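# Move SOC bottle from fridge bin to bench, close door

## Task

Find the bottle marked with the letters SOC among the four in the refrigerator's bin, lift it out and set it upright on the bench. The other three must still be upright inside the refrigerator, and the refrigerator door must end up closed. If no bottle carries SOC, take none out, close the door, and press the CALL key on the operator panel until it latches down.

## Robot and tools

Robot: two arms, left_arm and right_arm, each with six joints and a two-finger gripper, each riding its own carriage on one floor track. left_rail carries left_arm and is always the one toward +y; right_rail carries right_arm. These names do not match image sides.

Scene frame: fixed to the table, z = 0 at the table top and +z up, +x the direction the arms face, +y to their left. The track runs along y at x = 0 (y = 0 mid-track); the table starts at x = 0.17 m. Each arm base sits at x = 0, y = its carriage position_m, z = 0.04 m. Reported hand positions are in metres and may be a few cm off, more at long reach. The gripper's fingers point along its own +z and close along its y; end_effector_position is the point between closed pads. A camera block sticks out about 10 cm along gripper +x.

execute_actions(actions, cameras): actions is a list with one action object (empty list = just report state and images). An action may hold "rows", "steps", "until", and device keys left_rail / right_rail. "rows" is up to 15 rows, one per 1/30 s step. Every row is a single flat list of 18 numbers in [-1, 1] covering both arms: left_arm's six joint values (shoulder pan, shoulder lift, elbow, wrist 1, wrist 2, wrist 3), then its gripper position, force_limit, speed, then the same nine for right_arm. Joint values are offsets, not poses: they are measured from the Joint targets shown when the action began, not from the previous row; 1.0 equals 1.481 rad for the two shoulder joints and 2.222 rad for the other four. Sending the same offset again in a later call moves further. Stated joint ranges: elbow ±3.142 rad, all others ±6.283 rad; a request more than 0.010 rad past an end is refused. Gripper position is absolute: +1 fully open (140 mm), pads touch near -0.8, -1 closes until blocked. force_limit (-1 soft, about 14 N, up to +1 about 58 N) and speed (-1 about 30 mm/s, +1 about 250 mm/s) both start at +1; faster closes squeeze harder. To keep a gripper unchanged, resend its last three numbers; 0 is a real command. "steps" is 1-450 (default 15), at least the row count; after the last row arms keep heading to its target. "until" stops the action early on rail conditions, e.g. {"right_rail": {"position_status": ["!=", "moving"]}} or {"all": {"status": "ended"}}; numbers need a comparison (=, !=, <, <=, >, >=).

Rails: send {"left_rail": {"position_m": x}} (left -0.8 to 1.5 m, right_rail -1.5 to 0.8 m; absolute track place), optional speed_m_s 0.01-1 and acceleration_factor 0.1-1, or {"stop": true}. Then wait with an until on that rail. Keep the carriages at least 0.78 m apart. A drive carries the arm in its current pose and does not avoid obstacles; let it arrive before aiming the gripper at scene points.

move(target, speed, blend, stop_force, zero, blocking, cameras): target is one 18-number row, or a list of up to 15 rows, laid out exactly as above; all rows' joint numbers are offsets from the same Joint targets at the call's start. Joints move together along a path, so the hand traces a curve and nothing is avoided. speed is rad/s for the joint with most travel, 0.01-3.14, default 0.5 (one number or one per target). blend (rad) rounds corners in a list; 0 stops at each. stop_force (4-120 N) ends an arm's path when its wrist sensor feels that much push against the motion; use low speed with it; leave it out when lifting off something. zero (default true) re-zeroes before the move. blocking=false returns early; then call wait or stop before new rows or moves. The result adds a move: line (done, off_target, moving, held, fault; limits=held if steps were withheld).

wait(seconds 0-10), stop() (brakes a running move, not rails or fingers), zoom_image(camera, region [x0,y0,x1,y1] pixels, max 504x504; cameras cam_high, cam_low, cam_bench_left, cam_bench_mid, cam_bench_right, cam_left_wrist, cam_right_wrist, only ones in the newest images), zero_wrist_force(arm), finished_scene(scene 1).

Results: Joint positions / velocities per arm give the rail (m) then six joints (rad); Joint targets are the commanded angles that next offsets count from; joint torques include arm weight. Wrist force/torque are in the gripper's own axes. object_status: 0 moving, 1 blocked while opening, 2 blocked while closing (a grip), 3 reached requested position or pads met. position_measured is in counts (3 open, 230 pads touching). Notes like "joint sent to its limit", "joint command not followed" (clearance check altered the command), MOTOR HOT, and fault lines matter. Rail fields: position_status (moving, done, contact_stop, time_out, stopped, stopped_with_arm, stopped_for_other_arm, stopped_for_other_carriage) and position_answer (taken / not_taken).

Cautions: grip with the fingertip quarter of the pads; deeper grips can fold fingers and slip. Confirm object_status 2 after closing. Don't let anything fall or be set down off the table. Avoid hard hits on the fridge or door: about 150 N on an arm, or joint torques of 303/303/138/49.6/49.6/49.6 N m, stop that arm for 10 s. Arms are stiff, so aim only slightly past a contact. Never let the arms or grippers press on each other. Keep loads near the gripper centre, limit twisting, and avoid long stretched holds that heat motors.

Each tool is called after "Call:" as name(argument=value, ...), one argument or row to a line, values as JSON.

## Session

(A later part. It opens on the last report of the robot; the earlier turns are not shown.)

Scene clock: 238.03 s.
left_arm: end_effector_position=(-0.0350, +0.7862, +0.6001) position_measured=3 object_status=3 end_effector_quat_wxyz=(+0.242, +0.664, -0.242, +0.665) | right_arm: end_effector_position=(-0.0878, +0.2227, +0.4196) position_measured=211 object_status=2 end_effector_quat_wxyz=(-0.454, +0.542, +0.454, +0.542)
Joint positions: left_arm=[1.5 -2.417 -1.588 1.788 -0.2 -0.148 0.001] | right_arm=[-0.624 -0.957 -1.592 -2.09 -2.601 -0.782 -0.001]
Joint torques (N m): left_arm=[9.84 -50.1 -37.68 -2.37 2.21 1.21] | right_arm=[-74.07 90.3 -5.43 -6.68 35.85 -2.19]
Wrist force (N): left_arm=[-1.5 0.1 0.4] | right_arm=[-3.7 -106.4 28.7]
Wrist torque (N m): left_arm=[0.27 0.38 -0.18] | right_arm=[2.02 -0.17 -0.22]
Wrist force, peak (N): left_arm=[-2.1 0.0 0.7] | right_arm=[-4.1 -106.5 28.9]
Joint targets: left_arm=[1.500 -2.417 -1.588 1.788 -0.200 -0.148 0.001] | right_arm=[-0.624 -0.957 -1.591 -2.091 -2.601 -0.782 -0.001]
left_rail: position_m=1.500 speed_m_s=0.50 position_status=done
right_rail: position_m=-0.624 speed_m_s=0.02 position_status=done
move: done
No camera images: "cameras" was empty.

Call:
move(
  target=[0,0,0,0,0,0,1,1,1, 0.0015,-0.0020,0.0009,0,0.0007,0,-1,1,-1],
  speed=0.07,
  cameras=["cam_bench_mid","cam_high","cam_bench_left"],
)

Scene clock: 254.03 s.
left_arm: end_effector_position=(-0.0350, +0.7862, +0.6001) position_measured=3 object_status=3 end_effector_quat_wxyz=(+0.242, +0.664, -0.242, +0.665) | right_arm: end_effector_position=(-0.0897, +0.2233, +0.4188) position_measured=211 object_status=2 end_effector_quat_wxyz=(-0.454, +0.542, +0.455, +0.542)
Joint positions: left_arm=[1.5 -2.417 -1.588 1.788 -0.2 -0.148 0.001] | right_arm=[-0.624 -0.955 -1.594 -2.089 -2.601 -0.781 -0.001]
Joint torques (N m): left_arm=[9.43 -46.08 -38.02 -2.24 2.72 1.21] | right_arm=[-35.94 35.91 14.65 -11.82 26.11 -2.54]
Wrist force (N): left_arm=[-1.5 0.0 0.1] | right_arm=[13.0 -62.4 15.4]
Wrist torque (N m): left_arm=[0.26 0.37 -0.18] | right_arm=[1.72 0.08 -0.19]
Wrist force, peak (N): left_arm=[-2.2 -0.1 0.5] | right_arm=[-2.4 -107.3 29.0]
Joint targets: left_arm=[1.500 -2.417 -1.588 1.788 -0.200 -0.148 0.001] | right_arm=[-0.624 -0.955 -1.594 -2.089 -2.601 -0.781 -0.001]
left_rail: position_m=1.500 speed_m_s=0.50 position_status=done
right_rail: position_m=-0.624 speed_m_s=0.02 position_status=done
move: done
Images, in order (width x height): cam_high 896x504, cam_bench_left 896x504, cam_bench_mid 896x504.

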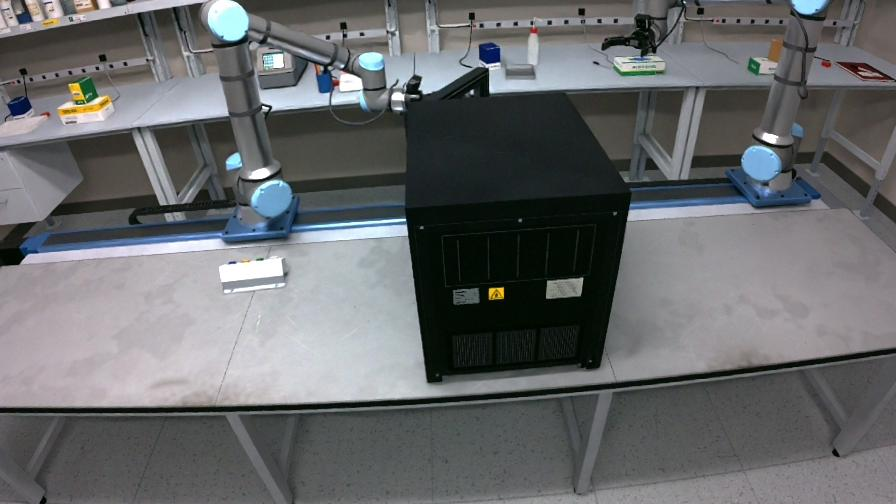

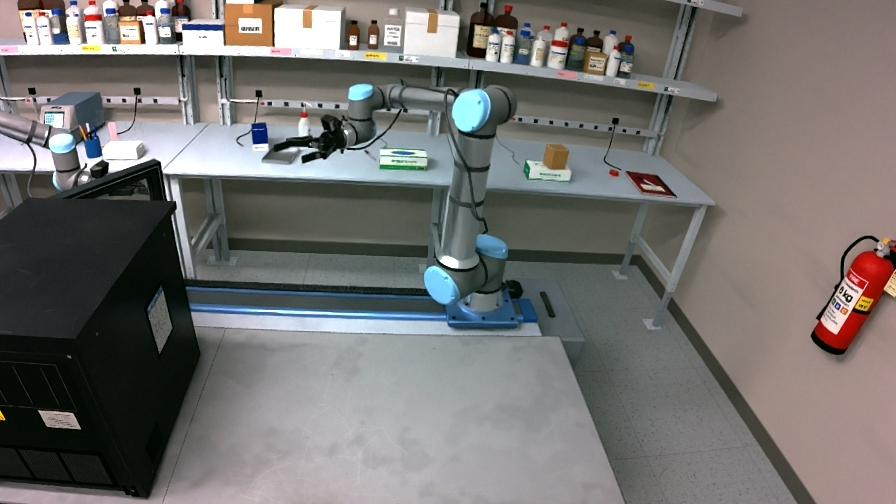

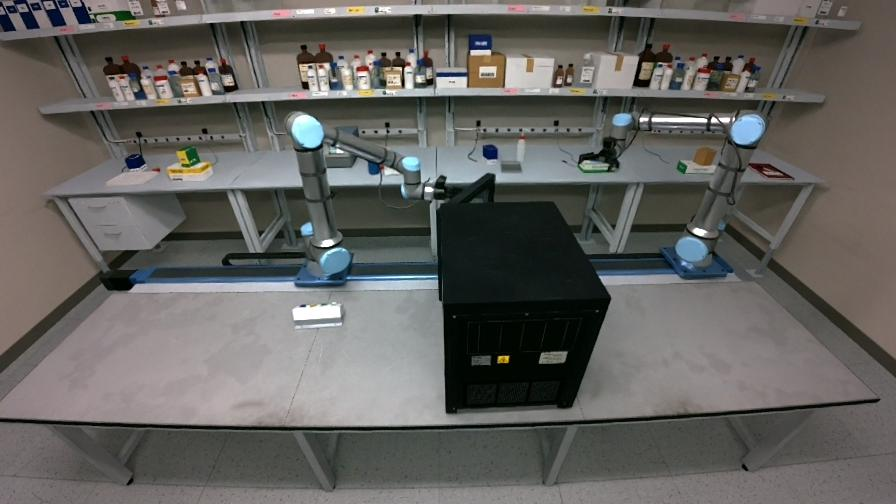

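Call:
move(
  target=[0,0,0,0,0,0,1,1,1, 0.0018,-0.0023,0.001,0,0.0008,0,-1,1,-1],
  speed=0.07,
  cameras=["cam_right_wrist","cam_left_wrist"],
)

Scene clock: 255.90 s.
left_arm: end_effector_position=(-0.0350, +0.7862, +0.6001) position_measured=3 object_status=3 end_effector_quat_wxyz=(+0.242, +0.664, -0.242, +0.665) | right_arm: end_effector_position=(-0.0923, +0.2243, +0.4179) position_measured=211 object_status=2 end_effector_quat_wxyz=(-0.454, +0.541, +0.456, +0.542)
Joint positions: left_arm=[1.5 -2.417 -1.588 1.788 -0.2 -0.148 0.001] | right_arm=[-0.624 -0.953 -1.597 -2.087 -2.601 -0.779 -0.001]
Joint torques (N m): left_arm=[11.31 -46.55 -37.78 -2.27 2.81 1.55] | right_arm=[9.57 9.6 21.94 -10.43 5.54 -2.17]
Wrist force (N): left_arm=[-1.9 0.2 0.4] | right_arm=[33.9 -2.6 -1.8]
Wrist torque (N m): left_arm=[0.30 0.45 -0.18] | right_arm=[1.44 0.43 -0.19]
Wrist force, peak (N): left_arm=[-2.1 -0.2 0.6] | right_arm=[13.5 -61.0 15.2]
Joint targets: left_arm=[1.500 -2.417 -1.588 1.788 -0.200 -0.148 0.001] | right_arm=[-0.624 -0.952 -1.598 -2.086 -2.601 -0.779 -0.001]
left_rail: position_m=1.500 speed_m_s=0.50 position_status=done
right_rail: position_m=-0.624 speed_m_s=0.02 position_status=done
move: done
Images, in order (width x height): cam_left_wrist 896x504, cam_right_wrist 896x504.

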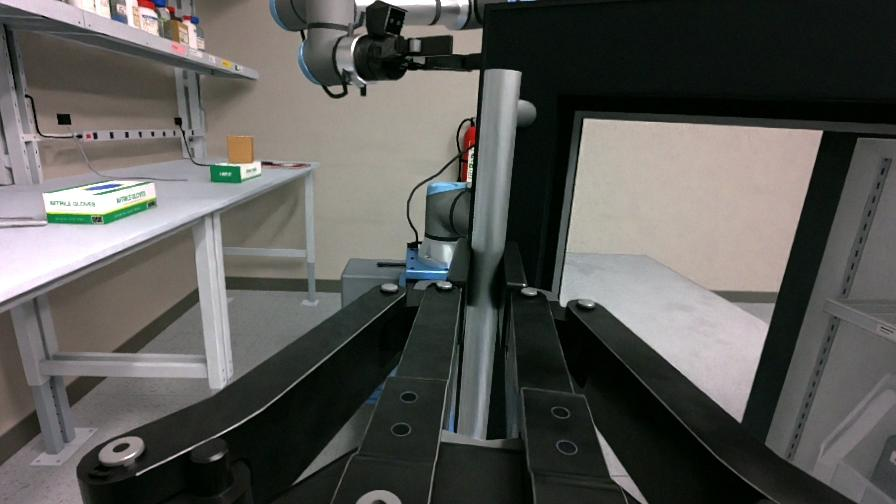

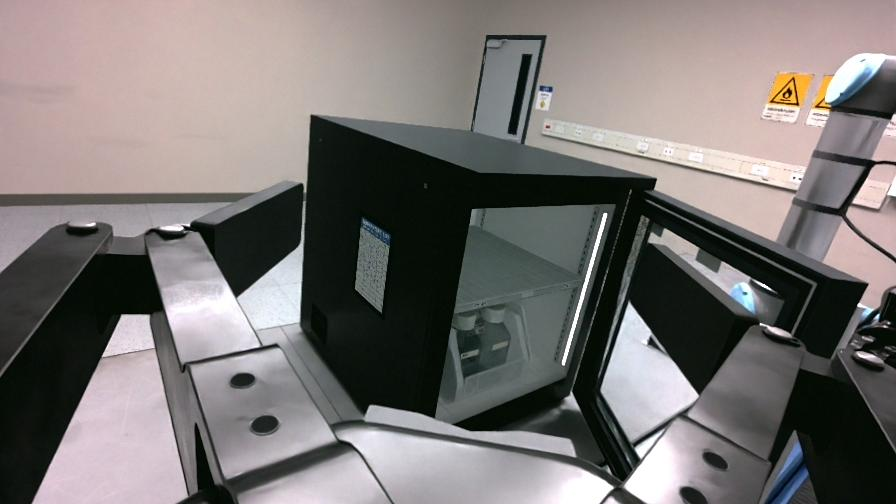

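Call:
zoom_image(
  camera="cam_right_wrist",
  region=[430, 280, 560, 420],
)

Scaled by 3.600 from the camera's 896x504 image, which has a finer 1280x720 frame.

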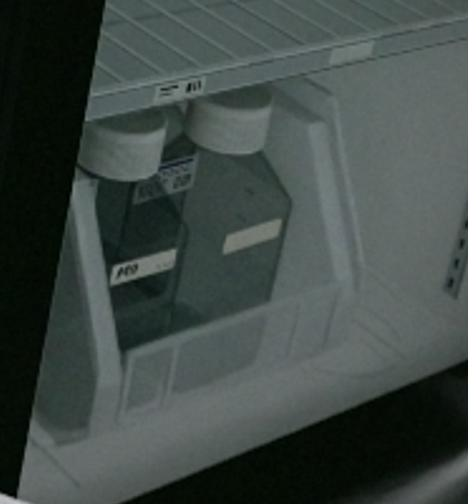

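Call:
move(
  target=[0.2235,0.1980,0.0953,-0.2273,0.0705,0,1,1,1, 0,0,0,0,0,0,-1,1,-1],
  speed=0.5,
  cameras=[],
)

Call:
execute_actions(
  actions=[
    {"left_rail":{"position_m":1.2,"speed_m_s":0.4,"acceleration_factor":0.4},"steps":150,"until":{"left_rail":{"position_status":["!=","moving"]}}},
  ],
  cameras=["cam_right_wrist","cam_bench_left","cam_left_wrist"],
)

Call:
zoom_image(
  camera="cam_right_wrist",
  region=[300, 150, 660, 450],
)

Scene clock: 264.37 s.
left_arm: end_effector_position=(+0.1497, +0.7195, +0.3204) position_measured=3 object_status=3 end_effector_quat_wxyz=(+0.183, +0.683, -0.183, +0.683) | right_arm: end_effector_position=(-0.0927, +0.2244, +0.4178) position_measured=211 object_status=2 end_effector_quat_wxyz=(-0.454, +0.541, +0.456, +0.541)
Joint positions: left_arm=[1.5 -2.086 -1.295 1.999 -0.704 0.009 0.001] | right_arm=[-0.624 -0.952 -1.598 -2.086 -2.601 -0.779 -0.001]
Joint torques (N m): left_arm=[11.43 -48.38 -27.17 -3.34 3.05 1.1] | right_arm=[15.36 4.12 21.33 -5.66 -2.17 -1.95]
Wrist force (N): left_arm=[-1.7 -0.2 0.8] | right_arm=[36.7 4.0 -3.9]
Wrist torque (N m): left_arm=[0.22 0.41 -0.18] | right_arm=[1.41 0.43 -0.19]
Wrist force, peak (N): left_arm=[-4.1 -0.4 2.5] | right_arm=[37.0 4.3 -3.4]
Joint targets: left_arm=[1.500 -2.085 -1.295 1.999 -0.705 0.009 0.001] | right_arm=[-0.624 -0.952 -1.598 -2.086 -2.601 -0.779 -0.001]
left_rail: position_m=1.500 speed_m_s=0.50 position_status=done
right_rail: position_m=-0.624 speed_m_s=0.02 position_status=done
move: done
No camera images: "cameras" was empty.

Scene clock: 266.20 s.
left_arm: end_effector_position=(+0.1500, +0.4196, +0.3201) position_measured=3 object_status=3 end_effector_quat_wxyz=(+0.183, +0.683, -0.183, +0.683) | right_arm: end_effector_position=(-0.0927, +0.2244, +0.4178) position_measured=211 object_status=2 end_effector_quat_wxyz=(-0.454, +0.541, +0.456, +0.541)
Joint positions: left_arm=[1.2 -2.085 -1.295 1.999 -0.705 0.009 0.001] | right_arm=[-0.624 -0.952 -1.598 -2.086 -2.601 -0.779 -0.001]
Joint torques (N m): left_arm=[5.99 -67.47 -34.03 -1.73 0.24 1.39] | right_arm=[15.41 3.95 21 -5.66 -2.26 -2.19]
Wrist force (N): left_arm=[-1.9 0.0 0.9] | right_arm=[36.8 4.0 -3.8]
Wrist torque (N m): left_arm=[0.26 0.44 -0.19] | right_arm=[1.40 0.42 -0.19]
Wrist force, peak (N): left_arm=[-2.0 0.7 1.2] | right_arm=[37.0 4.2 -3.5]
Joint targets: left_arm=[1.200 -2.085 -1.295 1.999 -0.705 0.009 0.001] | right_arm=[-0.624 -0.952 -1.598 -2.086 -2.601 -0.779 -0.001]
Tool commands: left_gripper/position=+1.0 left_gripper/force_limit=+1.0 left_gripper/speed=+1.0 right_gripper/position=-1.0 right_gripper/force_limit=+1.0 right_gripper/speed=-1.0
left_rail: position_m=1.200 speed_m_s=0.40 position_status=done
right_rail: position_m=-0.624 speed_m_s=0.02 position_status=done
Images, in order (width x height): cam_bench_left 896x504, cam_left_wrist 896x504, cam_right_wrist 896x504.

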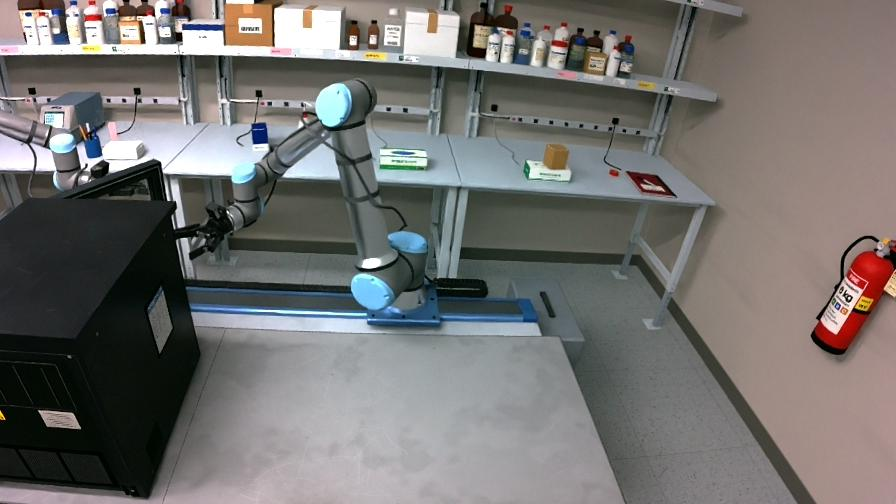

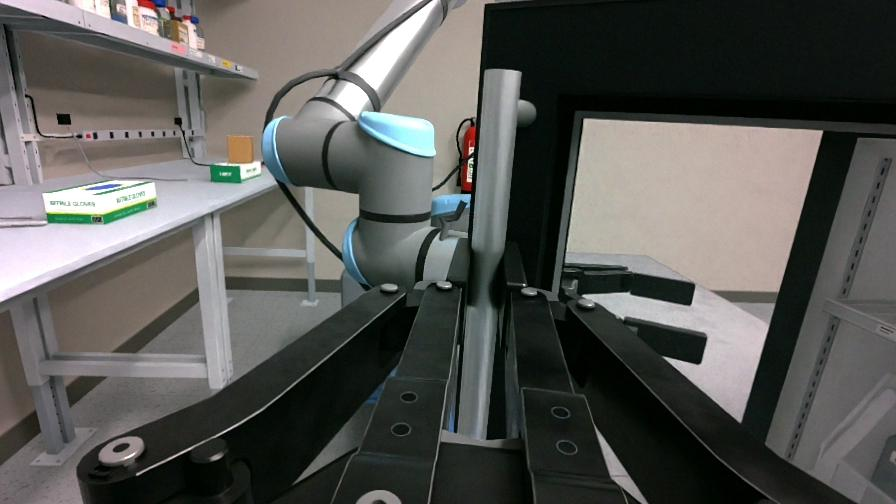

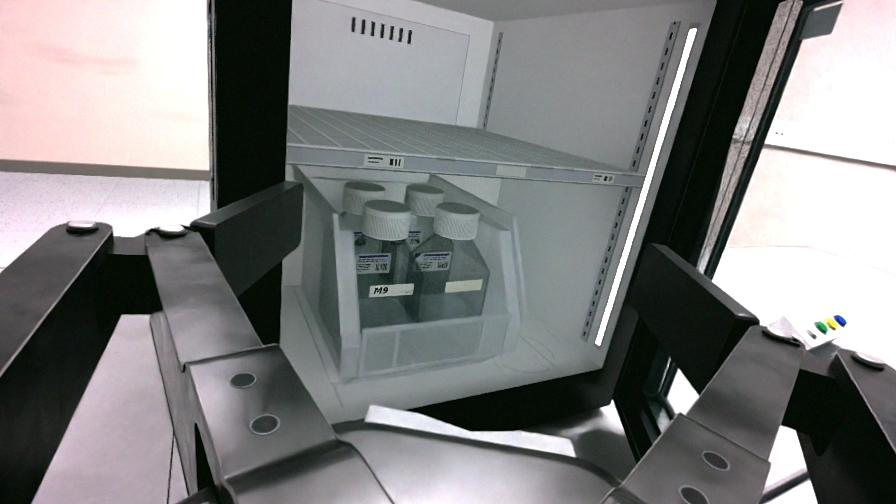

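Scaled by 1.400 from the camera's 896x504 image, which has a finer 1280x720 frame.

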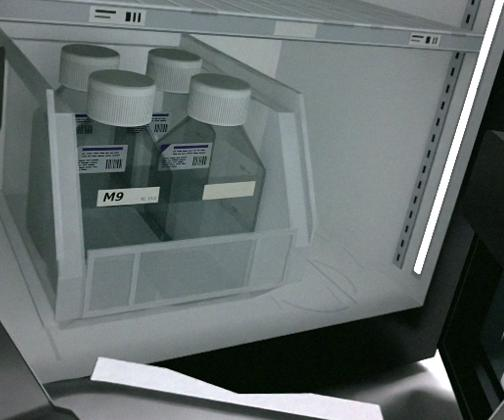

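Call:
zoom_image(
  camera="cam_right_wrist",
  region=[335, 175, 505, 335],
)

Scaled by 2.965 from the camera's 896x504 image, which has a finer 1280x720 frame.

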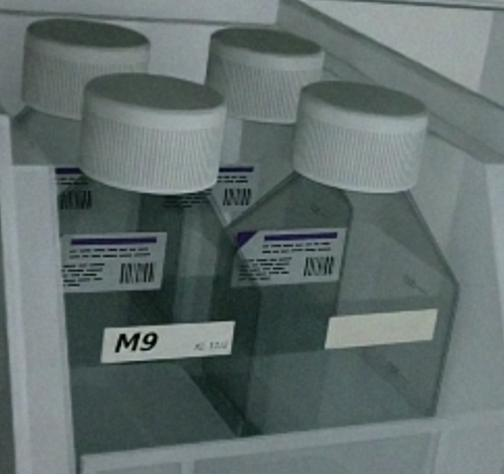

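Call:
move(
  target=[0,0,0,0,0,0,1,1,1, 0.0146,0.05,-0.0333,0.0008,-0.0289,0,-1,1,-1],
  speed=0.08,
  cameras=[],
)

Scene clock: 282.87 s.
left_arm: end_effector_position=(+0.1500, +0.4195, +0.3201) position_measured=3 object_status=3 end_effector_quat_wxyz=(+0.183, +0.683, -0.183, +0.683) | right_arm: end_effector_position=(-0.1057, +0.1888, +0.4179) position_measured=211 object_status=2 end_effector_quat_wxyz=(-0.477, +0.521, +0.478, +0.522)
Joint positions: left_arm=[1.2 -2.085 -1.295 1.999 -0.705 0.009 0.001] | right_arm=[-0.624 -0.931 -1.524 -2.16 -2.599 -0.843 -0.001]
Joint torques (N m): left_arm=[-5.07 -87.19 -36.82 2.78 -2.12 0.98] | right_arm=[-17.4 45.47 -0.9 -6.54 11.36 -2.11]
Wrist force (N): left_arm=[-1.2 0.1 0.5] | right_arm=[27.6 -35.4 7.6]
Wrist torque (N m): left_arm=[0.28 0.30 -0.19] | right_arm=[1.43 0.10 -0.25]
Wrist force, peak (N): left_arm=[-2.2 -0.1 0.7] | right_arm=[27.6 -35.4 7.6]
Joint targets: left_arm=[1.200 -2.085 -1.295 1.999 -0.705 0.009 0.001] | right_arm=[-0.624 -0.931 -1.524 -2.160 -2.599 -0.843 -0.001]
left_rail: position_m=1.200 speed_m_s=0.40 position_status=done
right_rail: position_m=-0.624 speed_m_s=0.02 position_status=done
move: done
No camera images: "cameras" was empty.

Call:
move(
  target=[0,0,0,0,0,0,1,1,1, 0.0144,0.0506,-0.03,-0.0038,-0.03,0,-1,1,-1],
  speed=0.08,
  cameras=[],
)

Scene clock: 287.03 s.
left_arm: end_effector_position=(+0.1500, +0.4195, +0.3201) position_measured=3 object_status=3 end_effector_quat_wxyz=(+0.183, +0.683, -0.183, +0.683) | right_arm: end_effector_position=(-0.1190, +0.1529, +0.4180) position_measured=211 object_status=2 end_effector_quat_wxyz=(+0.500, -0.500, -0.500, -0.500)
Joint positions: left_arm=[1.2 -2.085 -1.295 1.999 -0.705 0.009 0.001] | right_arm=[-0.624 -0.909 -1.449 -2.227 -2.608 -0.91 -0.001]
Joint torques (N m): left_arm=[-6.19 -85.66 -36.85 2.97 -2.85 1.02] | right_arm=[11.22 30.48 12.85 -8.65 -1.7 -2.06]
Wrist force (N): left_arm=[-2.0 0.0 0.5] | right_arm=[26.7 1.7 -3.5]
Wrist torque (N m): left_arm=[0.27 0.47 -0.19] | right_arm=[1.30 0.27 -0.23]
Wrist force, peak (N): left_arm=[-2.3 -0.2 0.7] | right_arm=[28.5 -36.4 7.8]
Joint targets: left_arm=[1.200 -2.085 -1.295 1.999 -0.705 0.009 0.001] | right_arm=[-0.624 -0.909 -1.449 -2.227 -2.608 -0.910 -0.001]
left_rail: position_m=1.200 speed_m_s=0.40 position_status=done
right_rail: position_m=-0.624 speed_m_s=0.02 position_status=done
move: done
No camera images: "cameras" was empty.

Call:
move(
  target=[0,0,0,0,0,0,1,1,1, 0.0092,0.0537,-0.0286,-0.0068,-0.0327,0,-1,1,-1],
  speed=0.08,
  cameras=["cam_left_wrist"],
)

Scene clock: 291.80 s.
left_arm: end_effector_position=(+0.1500, +0.4195, +0.3201) position_measured=3 object_status=3 end_effector_quat_wxyz=(+0.183, +0.683, -0.183, +0.683) | right_arm: end_effector_position=(-0.1272, +0.1161, +0.4183) position_measured=211 object_status=2 end_effector_quat_wxyz=(+0.521, -0.478, -0.521, -0.478)
Joint positions: left_arm=[1.2 -2.085 -1.295 1.999 -0.705 0.009 0.001] | right_arm=[-0.624 -0.896 -1.369 -2.29 -2.623 -0.982 -0.001]
Joint torques (N m): left_arm=[-3.39 -84.79 -38.25 3.46 -2.93 0.85] | right_arm=[9.15 34.17 18.33 -6.37 0.16 -2.1]
Wrist force (N): left_arm=[-1.8 0.1 0.6] | right_arm=[18.2 -2.9 -2.0]
Wrist torque (N m): left_arm=[0.28 0.43 -0.19] | right_arm=[1.23 0.02 -0.25]
Wrist force, peak (N): left_arm=[-2.1 -0.2 0.9] | right_arm=[28.0 3.6 -3.8]
Joint targets: left_arm=[1.200 -2.085 -1.295 1.999 -0.705 0.009 0.001] | right_arm=[-0.624 -0.896 -1.369 -2.291 -2.623 -0.983 -0.001]
left_rail: position_m=1.200 speed_m_s=0.40 position_status=done
right_rail: position_m=-0.624 speed_m_s=0.02 position_status=done
move: done
Images, in order (width x height): cam_left_wrist 896x504.

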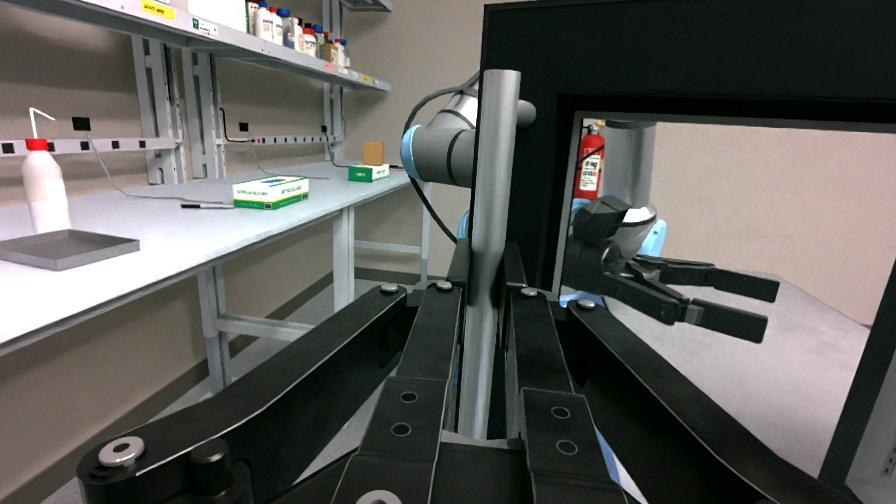

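Call:
move(
  target=[0,0,0,0,0,0,1,1,1, 0.0051,0.0563,-0.0264,-0.0112,-0.0360,0,-1,1,-1],
  speed=0.08,
  cameras=["cam_right_wrist"],
)

Scene clock: 294.63 s.
left_arm: end_effector_position=(+0.1500, +0.4195, +0.3201) position_measured=3 object_status=3 end_effector_quat_wxyz=(+0.183, +0.683, -0.183, +0.683) | right_arm: end_effector_position=(-0.1328, +0.0783, +0.4183) position_measured=211 object_status=2 end_effector_quat_wxyz=(+0.542, -0.454, -0.541, -0.455)
Joint positions: left_arm=[1.2 -2.085 -1.295 1.999 -0.705 0.009 0.001] | right_arm=[-0.624 -0.888 -1.286 -2.349 -2.648 -1.062 -0.001]
Joint torques (N m): left_arm=[-3.11 -84.18 -37.66 2.93 -2.97 0.77] | right_arm=[14.23 22.73 21.29 -5.71 -1.79 -1.99]
Wrist force (N): left_arm=[-1.9 -0.1 0.6] | right_arm=[17.8 3.2 -4.4]
Wrist torque (N m): left_arm=[0.24 0.44 -0.18] | right_arm=[1.31 -0.03 -0.27]
Wrist force, peak (N): left_arm=[-2.3 0.0 0.9] | right_arm=[19.3 -2.1 -2.4]
Joint targets: left_arm=[1.200 -2.085 -1.295 1.999 -0.705 0.009 0.001] | right_arm=[-0.624 -0.888 -1.286 -2.349 -2.648 -1.063 -0.001]
left_rail: position_m=1.200 speed_m_s=0.40 position_status=done
right_rail: position_m=-0.624 speed_m_s=0.02 position_status=done
move: done
Images, in order (width x height): cam_right_wrist 896x504.

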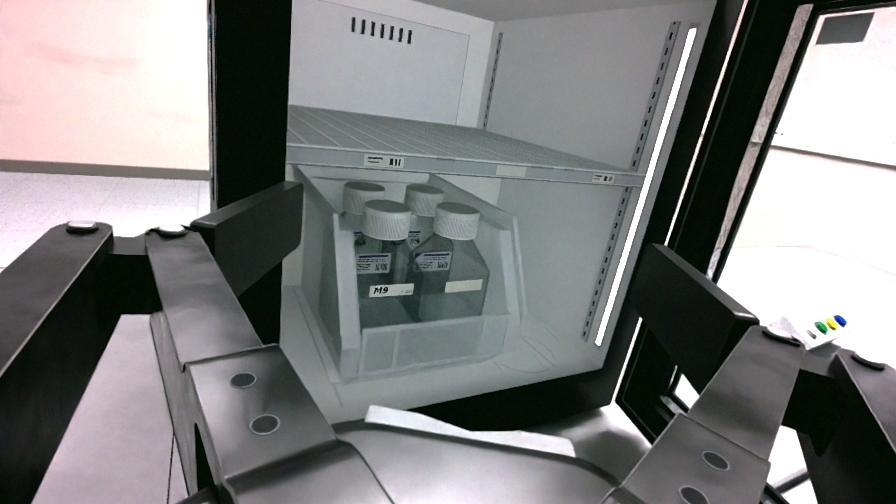

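Call:
move(
  target=[0.141,0.2214,-0.2383,0.0911,-0.0237,0,1,1,1, 0,0,0,0,0,0,-1,1,-1],
  speed=0.3,
  cameras=["cam_right_wrist","cam_left_wrist"],
)

Call:
zoom_image(
  camera="cam_right_wrist",
  region=[320, 130, 580, 370],
)

Scene clock: 300.57 s.
left_arm: end_effector_position=(+0.2394, +0.2501, +0.3296) position_measured=3 object_status=3 end_effector_quat_wxyz=(+0.092, +0.701, -0.093, +0.701) | right_arm: end_effector_position=(-0.1329, +0.0781, +0.4183) position_measured=211 object_status=2 end_effector_quat_wxyz=(+0.542, -0.454, -0.542, -0.455)
Joint positions: left_arm=[1.2 -1.877 -0.967 1.47 -0.502 -0.044 0.001] | right_arm=[-0.624 -0.888 -1.286 -2.349 -2.648 -1.063 -0.001]
Joint torques (N m): left_arm=[12.53 -81.74 -46.15 3.62 -2.86 1.08] | right_arm=[16 23.17 20.97 -5.67 -2.43 -2.3]
Wrist force (N): left_arm=[-1.5 -0.1 0.9] | right_arm=[18.3 3.8 -4.4]
Wrist torque (N m): left_arm=[0.25 0.38 -0.18] | right_arm=[1.28 0.06 -0.27]
Wrist force, peak (N): left_arm=[-1.6 0.9 1.7] | right_arm=[18.7 4.0 -4.7]
Joint targets: left_arm=[1.200 -1.877 -0.967 1.470 -0.502 -0.044 0.001] | right_arm=[-0.624 -0.888 -1.286 -2.349 -2.648 -1.063 -0.001]
left_rail: position_m=1.200 speed_m_s=0.40 position_status=done
right_rail: position_m=-0.624 speed_m_s=0.02 position_status=done
move: done
Images, in order (width x height): cam_left_wrist 896x504, cam_right_wrist 896x504.

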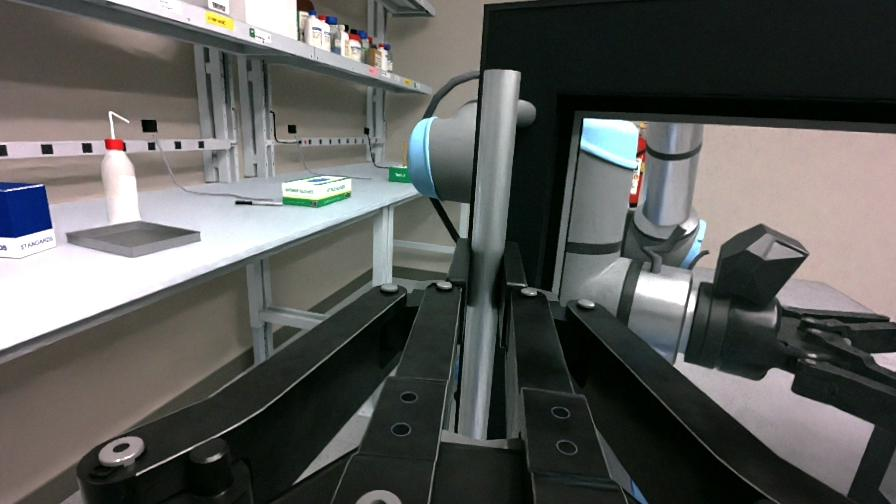

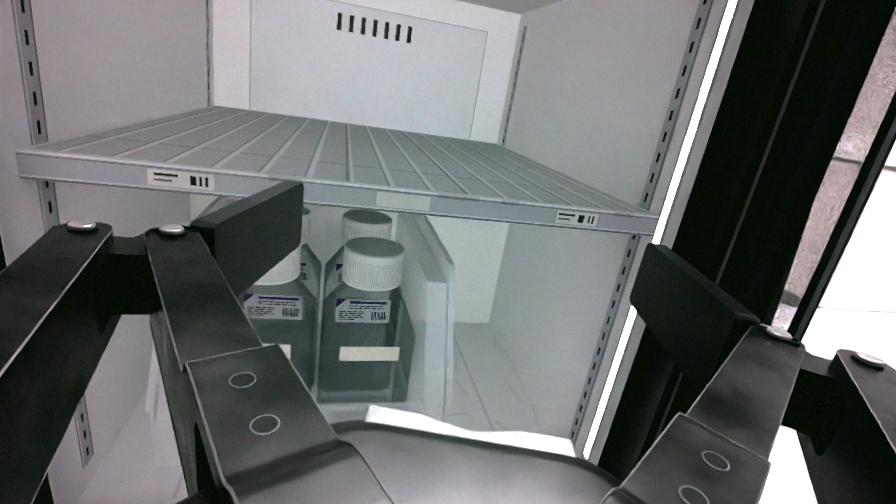

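Scaled by 1.938 from the camera's 896x504 image, which has a finer 1280x720 frame.

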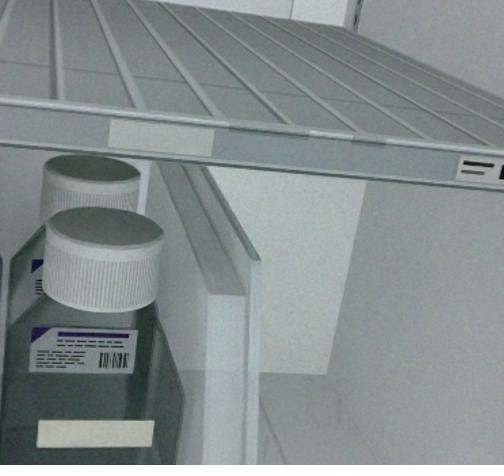

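Call:
move(
  target=[-0.1161,0.0317,0.0889,-0.1104,-0.0776,0,1,1,1, 0,0,0,0,0,0,-1,1,-1],
  speed=0.3,
  cameras=["cam_right_wrist"],
)

Call:
zoom_image(
  camera="cam_right_wrist",
  region=[320, 80, 580, 320],
)

Scene clock: 313.77 s.
left_arm: end_effector_position=(+0.1204, +0.3297, +0.1998) position_measured=3 object_status=3 end_effector_quat_wxyz=(+0.092, +0.701, -0.092, +0.701) | right_arm: end_effector_position=(-0.1329, +0.0781, +0.4183) position_measured=211 object_status=2 end_effector_quat_wxyz=(+0.542, -0.454, -0.542, -0.455)
Joint positions: left_arm=[1.2 -2.048 -0.92 1.667 -0.747 -0.216 0.001] | right_arm=[-0.624 -0.888 -1.286 -2.349 -2.648 -1.063 -0.001]
Joint torques (N m): left_arm=[-5.57 -78.76 -24.06 -2.27 -2.89 0.62] | right_arm=[15.05 24.28 20.67 -6.15 -2.09 -1.9]
Wrist force (N): left_arm=[-1.8 0.0 0.4] | right_arm=[18.5 3.7 -4.3]
Wrist torque (N m): left_arm=[0.26 0.41 -0.20] | right_arm=[1.27 -0.04 -0.27]
Wrist force, peak (N): left_arm=[-3.5 -0.5 -0.8] | right_arm=[18.9 3.7 -4.7]
Joint targets: left_arm=[1.200 -2.049 -0.920 1.667 -0.748 -0.216 0.001] | right_arm=[-0.624 -0.888 -1.286 -2.349 -2.648 -1.063 -0.001]
left_rail: position_m=1.200 speed_m_s=0.40 position_status=done
right_rail: position_m=-0.624 speed_m_s=0.02 position_status=done
move: done
Images, in order (width x height): cam_right_wrist 896x504.

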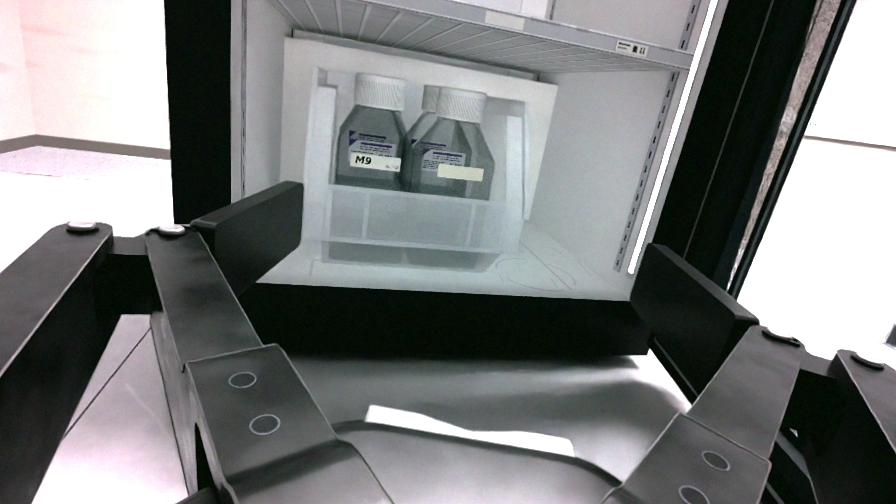

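Scaled by 1.938 from the camera's 896x504 image, which has a finer 1280x720 frame.

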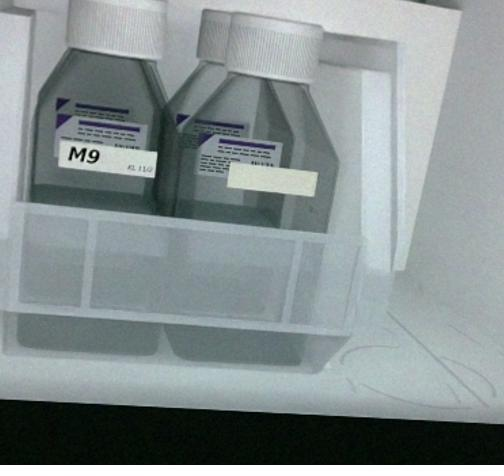

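Call:
move(
  target=[0.1296,0.0091,-0.0622,0.0565,-0.0316,0,-0.08,0.5,0, 0,0,0,0,0,0,-1,1,-1],
  speed=0.25,
  cameras=["cam_right_wrist"],
)

Call:
zoom_image(
  camera="cam_right_wrist",
  region=[340, 130, 640, 400],
)

Scene clock: 337.00 s.
left_arm: end_effector_position=(+0.2699, +0.3432, +0.2497) position_measured=139 object_status=3 end_effector_quat_wxyz=(+0.000, +0.707, -0.001, +0.707) end_effector_velocity=(+0.004, +0.001, +0.001) end_effector_angular_velocity=(+0.001, +0.000, +0.005) | right_arm: end_effector_position=(-0.1329, +0.0781, +0.4183) position_measured=211 object_status=2 end_effector_quat_wxyz=(+0.542, -0.454, -0.542, -0.455)
Joint positions: left_arm=[1.2 -1.857 -0.906 1.53 -0.622 -0.286 0.001] | right_arm=[-0.624 -0.888 -1.286 -2.349 -2.648 -1.063 -0.001]
Joint velocities: left_arm=[0 0.005 0.001 -0.003 0.003 0 0] | right_arm=[within noise]
Joint torques (N m): left_arm=[10.84 -83.78 -40.18 4.1 -3.4 1.12] | right_arm=[15.32 22.42 20.59 -5.91 -2.18 -2.11]
Wrist force (N): left_arm=[-1.7 0.1 0.7] | right_arm=[18.3 3.9 -4.4]
Wrist torque (N m): left_arm=[0.29 0.35 -0.19] | right_arm=[1.30 0.02 -0.27]
Wrist force, peak (N): left_arm=[-2.5 -0.3 -1.8] | right_arm=[18.8 4.0 -4.6]
Joint targets: left_arm=[1.200 -1.857 -0.906 1.529 -0.622 -0.286 0.001] | right_arm=[-0.624 -0.888 -1.286 -2.349 -2.648 -1.063 -0.001]
left_rail: position_m=1.200 speed_m_s=0.40 position_status=done
right_rail: position_m=-0.624 speed_m_s=0.02 position_status=done
move: done
Images, in order (width x height): cam_right_wrist 896x504.

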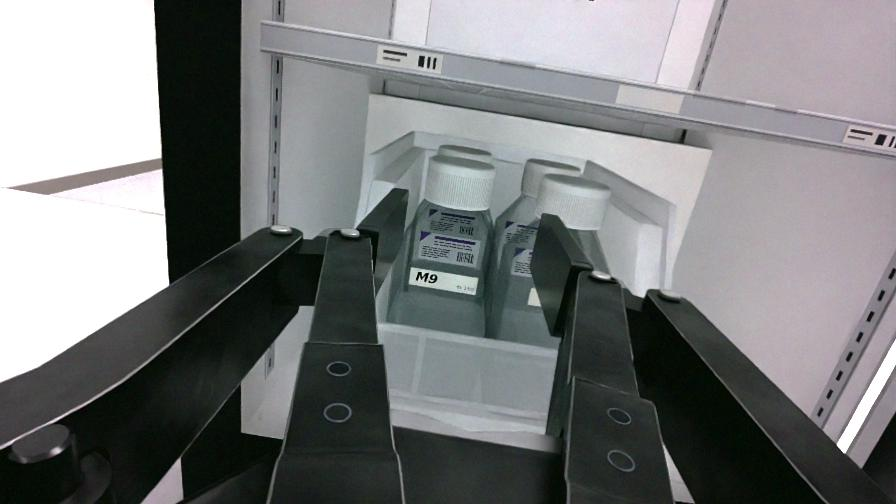

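Scaled by 1.680 from the camera's 896x504 image, which has a finer 1280x720 frame.

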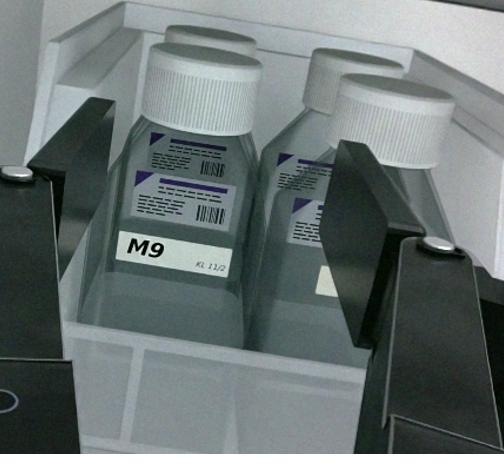

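Call:
move(
  target=[0.0452,-0.0144,0.0104,-0.0009,0.0302,0,-0.08,0.5,0, 0,0,0,0,0,0,-1,1,-1],
  speed=0.1,
  cameras=["cam_right_wrist"],
)

Call:
zoom_image(
  camera="cam_right_wrist",
  region=[340, 100, 640, 370],
)

Scene clock: 342.67 s.
left_arm: end_effector_position=(+0.3297, +0.3511, +0.2569) position_measured=139 object_status=3 end_effector_quat_wxyz=(-0.001, +0.707, +0.000, +0.707) | right_arm: end_effector_position=(-0.1329, +0.0781, +0.4183) position_measured=211 object_status=2 end_effector_quat_wxyz=(+0.542, -0.454, -0.542, -0.455)
Joint positions: left_arm=[1.2 -1.79 -0.927 1.552 -0.624 -0.22 0.001] | right_arm=[-0.624 -0.888 -1.286 -2.349 -2.648 -1.063 -0.001]
Joint torques (N m): left_arm=[15.53 -120.39 -28.31 -3.36 2.75 0.44] | right_arm=[14.74 21.87 20.73 -5.74 -2.3 -2.25]
Wrist force (N): left_arm=[-1.6 0.1 0.6] | right_arm=[18.6 3.8 -4.5]
Wrist torque (N m): left_arm=[0.27 0.34 -0.18] | right_arm=[1.28 -0.02 -0.27]
Wrist force, peak (N): left_arm=[-1.6 -0.3 1.5] | right_arm=[18.7 3.7 -4.7]
Joint targets: left_arm=[1.200 -1.790 -0.928 1.552 -0.624 -0.219 0.001] | right_arm=[-0.624 -0.888 -1.286 -2.349 -2.648 -1.063 -0.001]
left_rail: position_m=1.200 speed_m_s=0.40 position_status=done
right_rail: position_m=-0.624 speed_m_s=0.02 position_status=done
move: done
Images, in order (width x height): cam_right_wrist 896x504.

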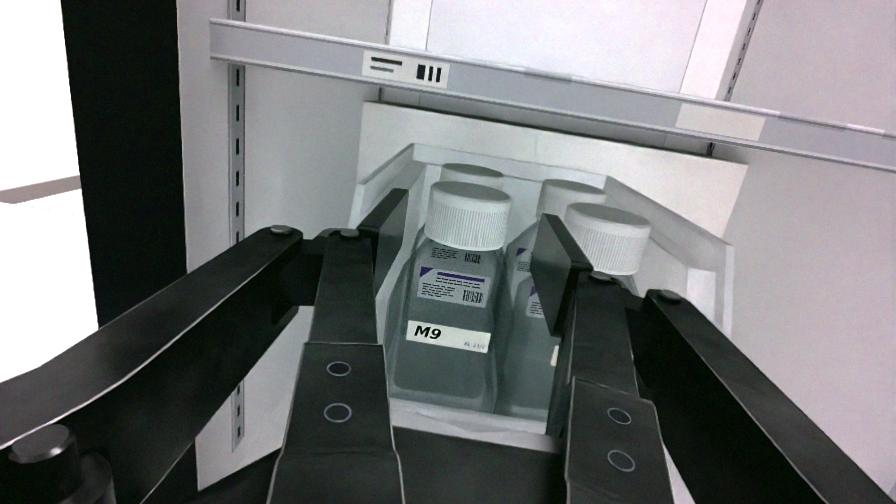

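Scaled by 1.680 from the camera's 896x504 image, which has a finer 1280x720 frame.

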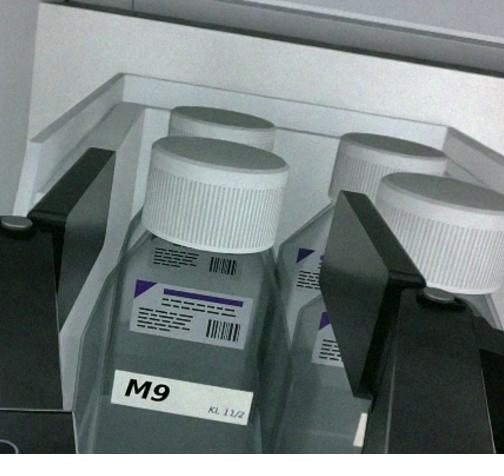

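Call:
move(
  target=[0.0452,-0.0013,0.0009,0,0.0301,0,-0.08,0.5,0, 0,0,0,0,0,0,-1,1,-1],
  speed=0.05,
  stop_force=8,
  cameras=["cam_right_wrist"],
)

Call:
zoom_image(
  camera="cam_right_wrist",
  region=[340, 100, 640, 370],
)

Scene clock: 349.97 s.
left_arm: end_effector_position=(+0.3871, +0.3533, +0.2576) position_measured=139 object_status=3 end_effector_quat_wxyz=(-0.001, +0.707, +0.000, +0.707) | right_arm: end_effector_position=(-0.1329, +0.0781, +0.4183) position_measured=211 object_status=2 end_effector_quat_wxyz=(+0.542, -0.454, -0.542, -0.455)
Joint positions: left_arm=[1.2 -1.723 -0.93 1.554 -0.624 -0.152 0.001] | right_arm=[-0.624 -0.888 -1.286 -2.349 -2.648 -1.063 -0.001]
Joint torques (N m): left_arm=[12.99 -121.41 -27.53 -2.64 3.23 1] | right_arm=[14.23 22.21 20.78 -5.93 -2.22 -2.26]
Wrist force (N): left_arm=[-1.6 -0.2 0.7] | right_arm=[18.1 4.1 -4.9]
Wrist torque (N m): left_arm=[0.21 0.33 -0.18] | right_arm=[1.36 0.05 -0.27]
Wrist force, peak (N): left_arm=[-2.3 -0.2 0.8] | right_arm=[18.7 4.0 -4.7]
Joint targets: left_arm=[1.200 -1.723 -0.930 1.554 -0.624 -0.152 0.001] | right_arm=[-0.624 -0.888 -1.286 -2.349 -2.648 -1.063 -0.001]
left_rail: position_m=1.200 speed_m_s=0.40 position_status=done
right_rail: position_m=-0.624 speed_m_s=0.02 position_status=done
move: done
Images, in order (width x height): cam_right_wrist 896x504.

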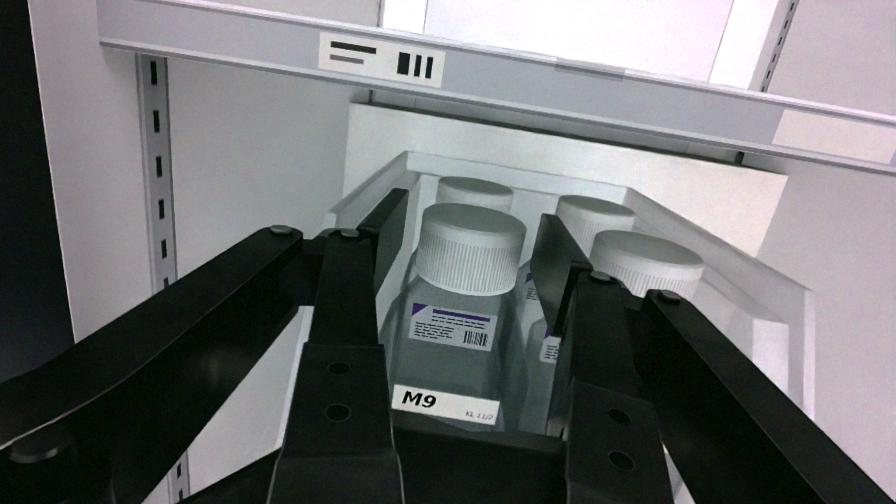

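Scaled by 1.680 from the camera's 896x504 image, which has a finer 1280x720 frame.

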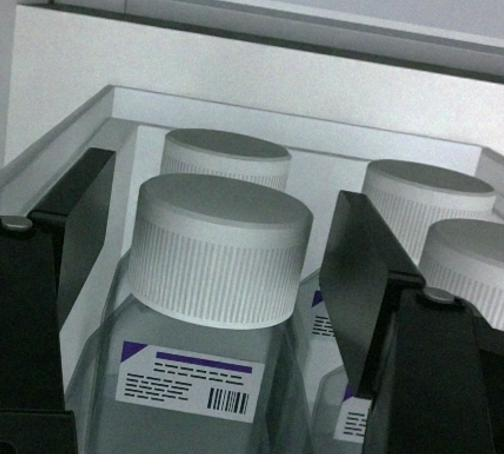

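Call:
execute_actions(
  actions=[
    {"rows":[[0,0,0,0,0,0,-1,0.5,-1,0,0,0,0,0,0,-1,1,-1]],"steps":60},
  ],
  cameras=["cam_right_wrist"],
)

Scene clock: 353.67 s.
left_arm: end_effector_position=(+0.3871, +0.3533, +0.2576) position_measured=163 object_status=2 end_effector_quat_wxyz=(-0.001, +0.707, +0.000, +0.707) | right_arm: end_effector_position=(-0.1329, +0.0781, +0.4183) position_measured=211 object_status=2 end_effector_quat_wxyz=(+0.542, -0.454, -0.542, -0.455)
Joint positions: left_arm=[1.2 -1.723 -0.93 1.554 -0.624 -0.152 0.001] | right_arm=[-0.624 -0.888 -1.286 -2.349 -2.648 -1.063 -0.001]
Joint torques (N m): left_arm=[14.68 -116.48 -28.15 -2.34 -1.83 0.59] | right_arm=[14.79 22.15 21.1 -5.73 -2.15 -2.36]
Wrist force (N): left_arm=[-0.6 1.4 -0.2] | right_arm=[18.4 3.6 -4.7]
Wrist torque (N m): left_arm=[0.13 0.41 -0.30] | right_arm=[1.23 0.02 -0.27]
Wrist force, peak (N): left_arm=[-1.5 1.7 -0.1] | right_arm=[18.6 4.0 -4.7]
Joint targets: left_arm=[1.200 -1.723 -0.930 1.554 -0.624 -0.152 0.001] | right_arm=[-0.624 -0.888 -1.286 -2.349 -2.648 -1.063 -0.001]
left_rail: position_m=1.200 speed_m_s=0.40 position_status=done
right_rail: position_m=-0.624 speed_m_s=0.02 position_status=done
Images, in order (width x height): cam_right_wrist 896x504.

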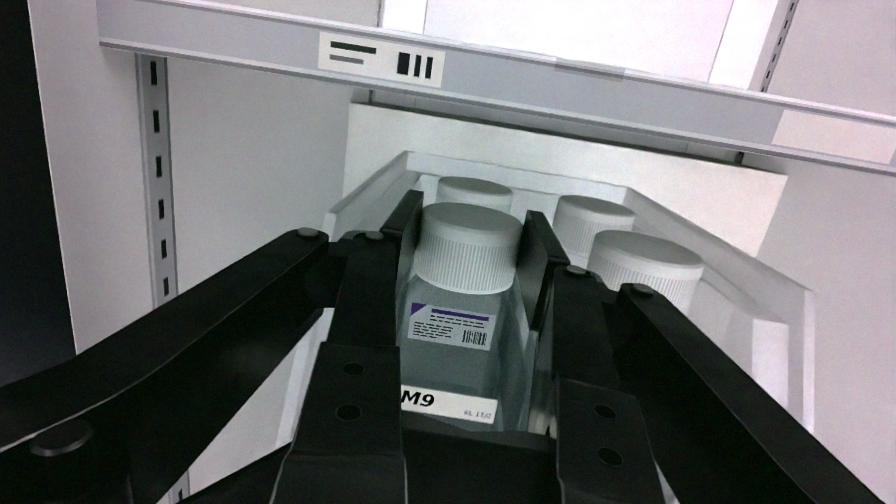

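Call:
move(
  target=[0,-0.0126,-0.0044,0.0127,0,0,-1,0.5,-1, 0,0,0,0,0,0,-1,1,-1],
  speed=0.03,
  cameras=["cam_right_wrist"],
)

Scene clock: 392.97 s.
left_arm: end_effector_position=(+0.3871, +0.3532, +0.2774) position_measured=163 object_status=2 end_effector_quat_wxyz=(-0.001, +0.707, +0.000, +0.707) | right_arm: end_effector_position=(-0.1329, +0.0781, +0.4183) position_measured=211 object_status=2 end_effector_quat_wxyz=(+0.542, -0.454, -0.542, -0.455)
Joint positions: left_arm=[1.2 -1.723 -0.948 1.545 -0.596 -0.152 0.001] | right_arm=[-0.624 -0.888 -1.286 -2.349 -2.648 -1.063 -0.001]
Joint torques (N m): left_arm=[7.68 -124.76 -42.38 4.39 -2.96 0.64] | right_arm=[15.2 19.72 21.74 -5.18 -2.14 -2.05]
Wrist force (N): left_arm=[-5.6 -0.1 0.9] | right_arm=[18.8 3.8 -4.7]
Wrist torque (N m): left_arm=[0.23 0.27 -0.18] | right_arm=[1.29 0.00 -0.27]
Wrist force, peak (N): left_arm=[-5.7 -0.1 0.7] | right_arm=[19.1 4.0 -4.7]
Joint targets: left_arm=[1.200 -1.723 -0.948 1.545 -0.596 -0.152 0.001] | right_arm=[-0.624 -0.888 -1.286 -2.349 -2.648 -1.063 -0.001]
left_rail: position_m=1.200 speed_m_s=0.40 position_status=done
right_rail: position_m=-0.624 speed_m_s=0.02 position_status=done
move: done
Images, in order (width x height): cam_right_wrist 896x504.

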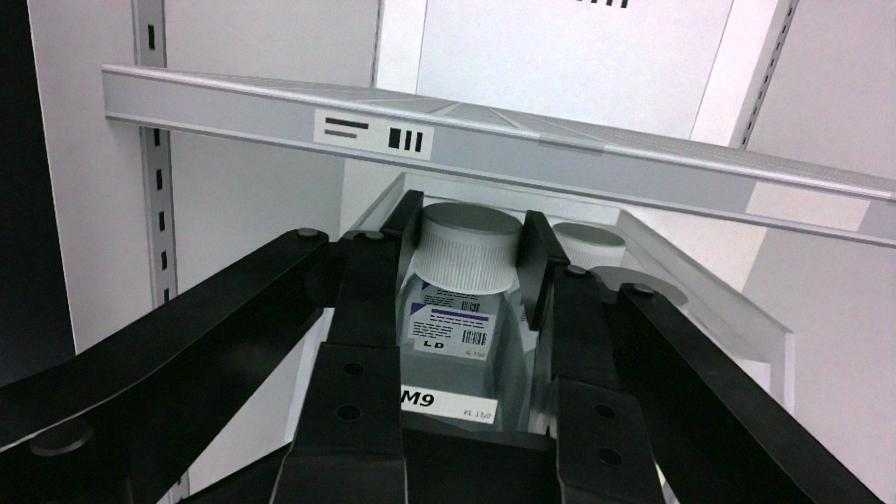

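Call:
zoom_image(
  camera="cam_right_wrist",
  region=[385, 250, 555, 440],
)

Scaled by 2.653 from the camera's 896x504 image, which has a finer 1280x720 frame.

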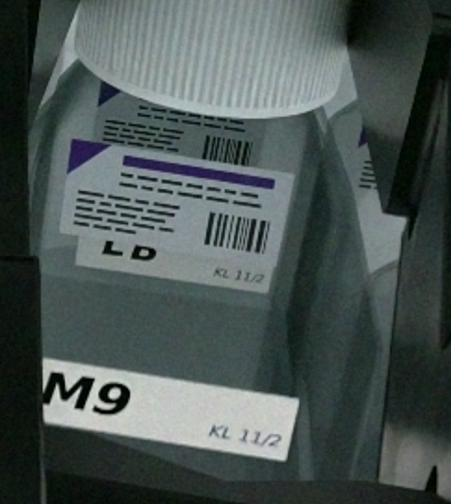

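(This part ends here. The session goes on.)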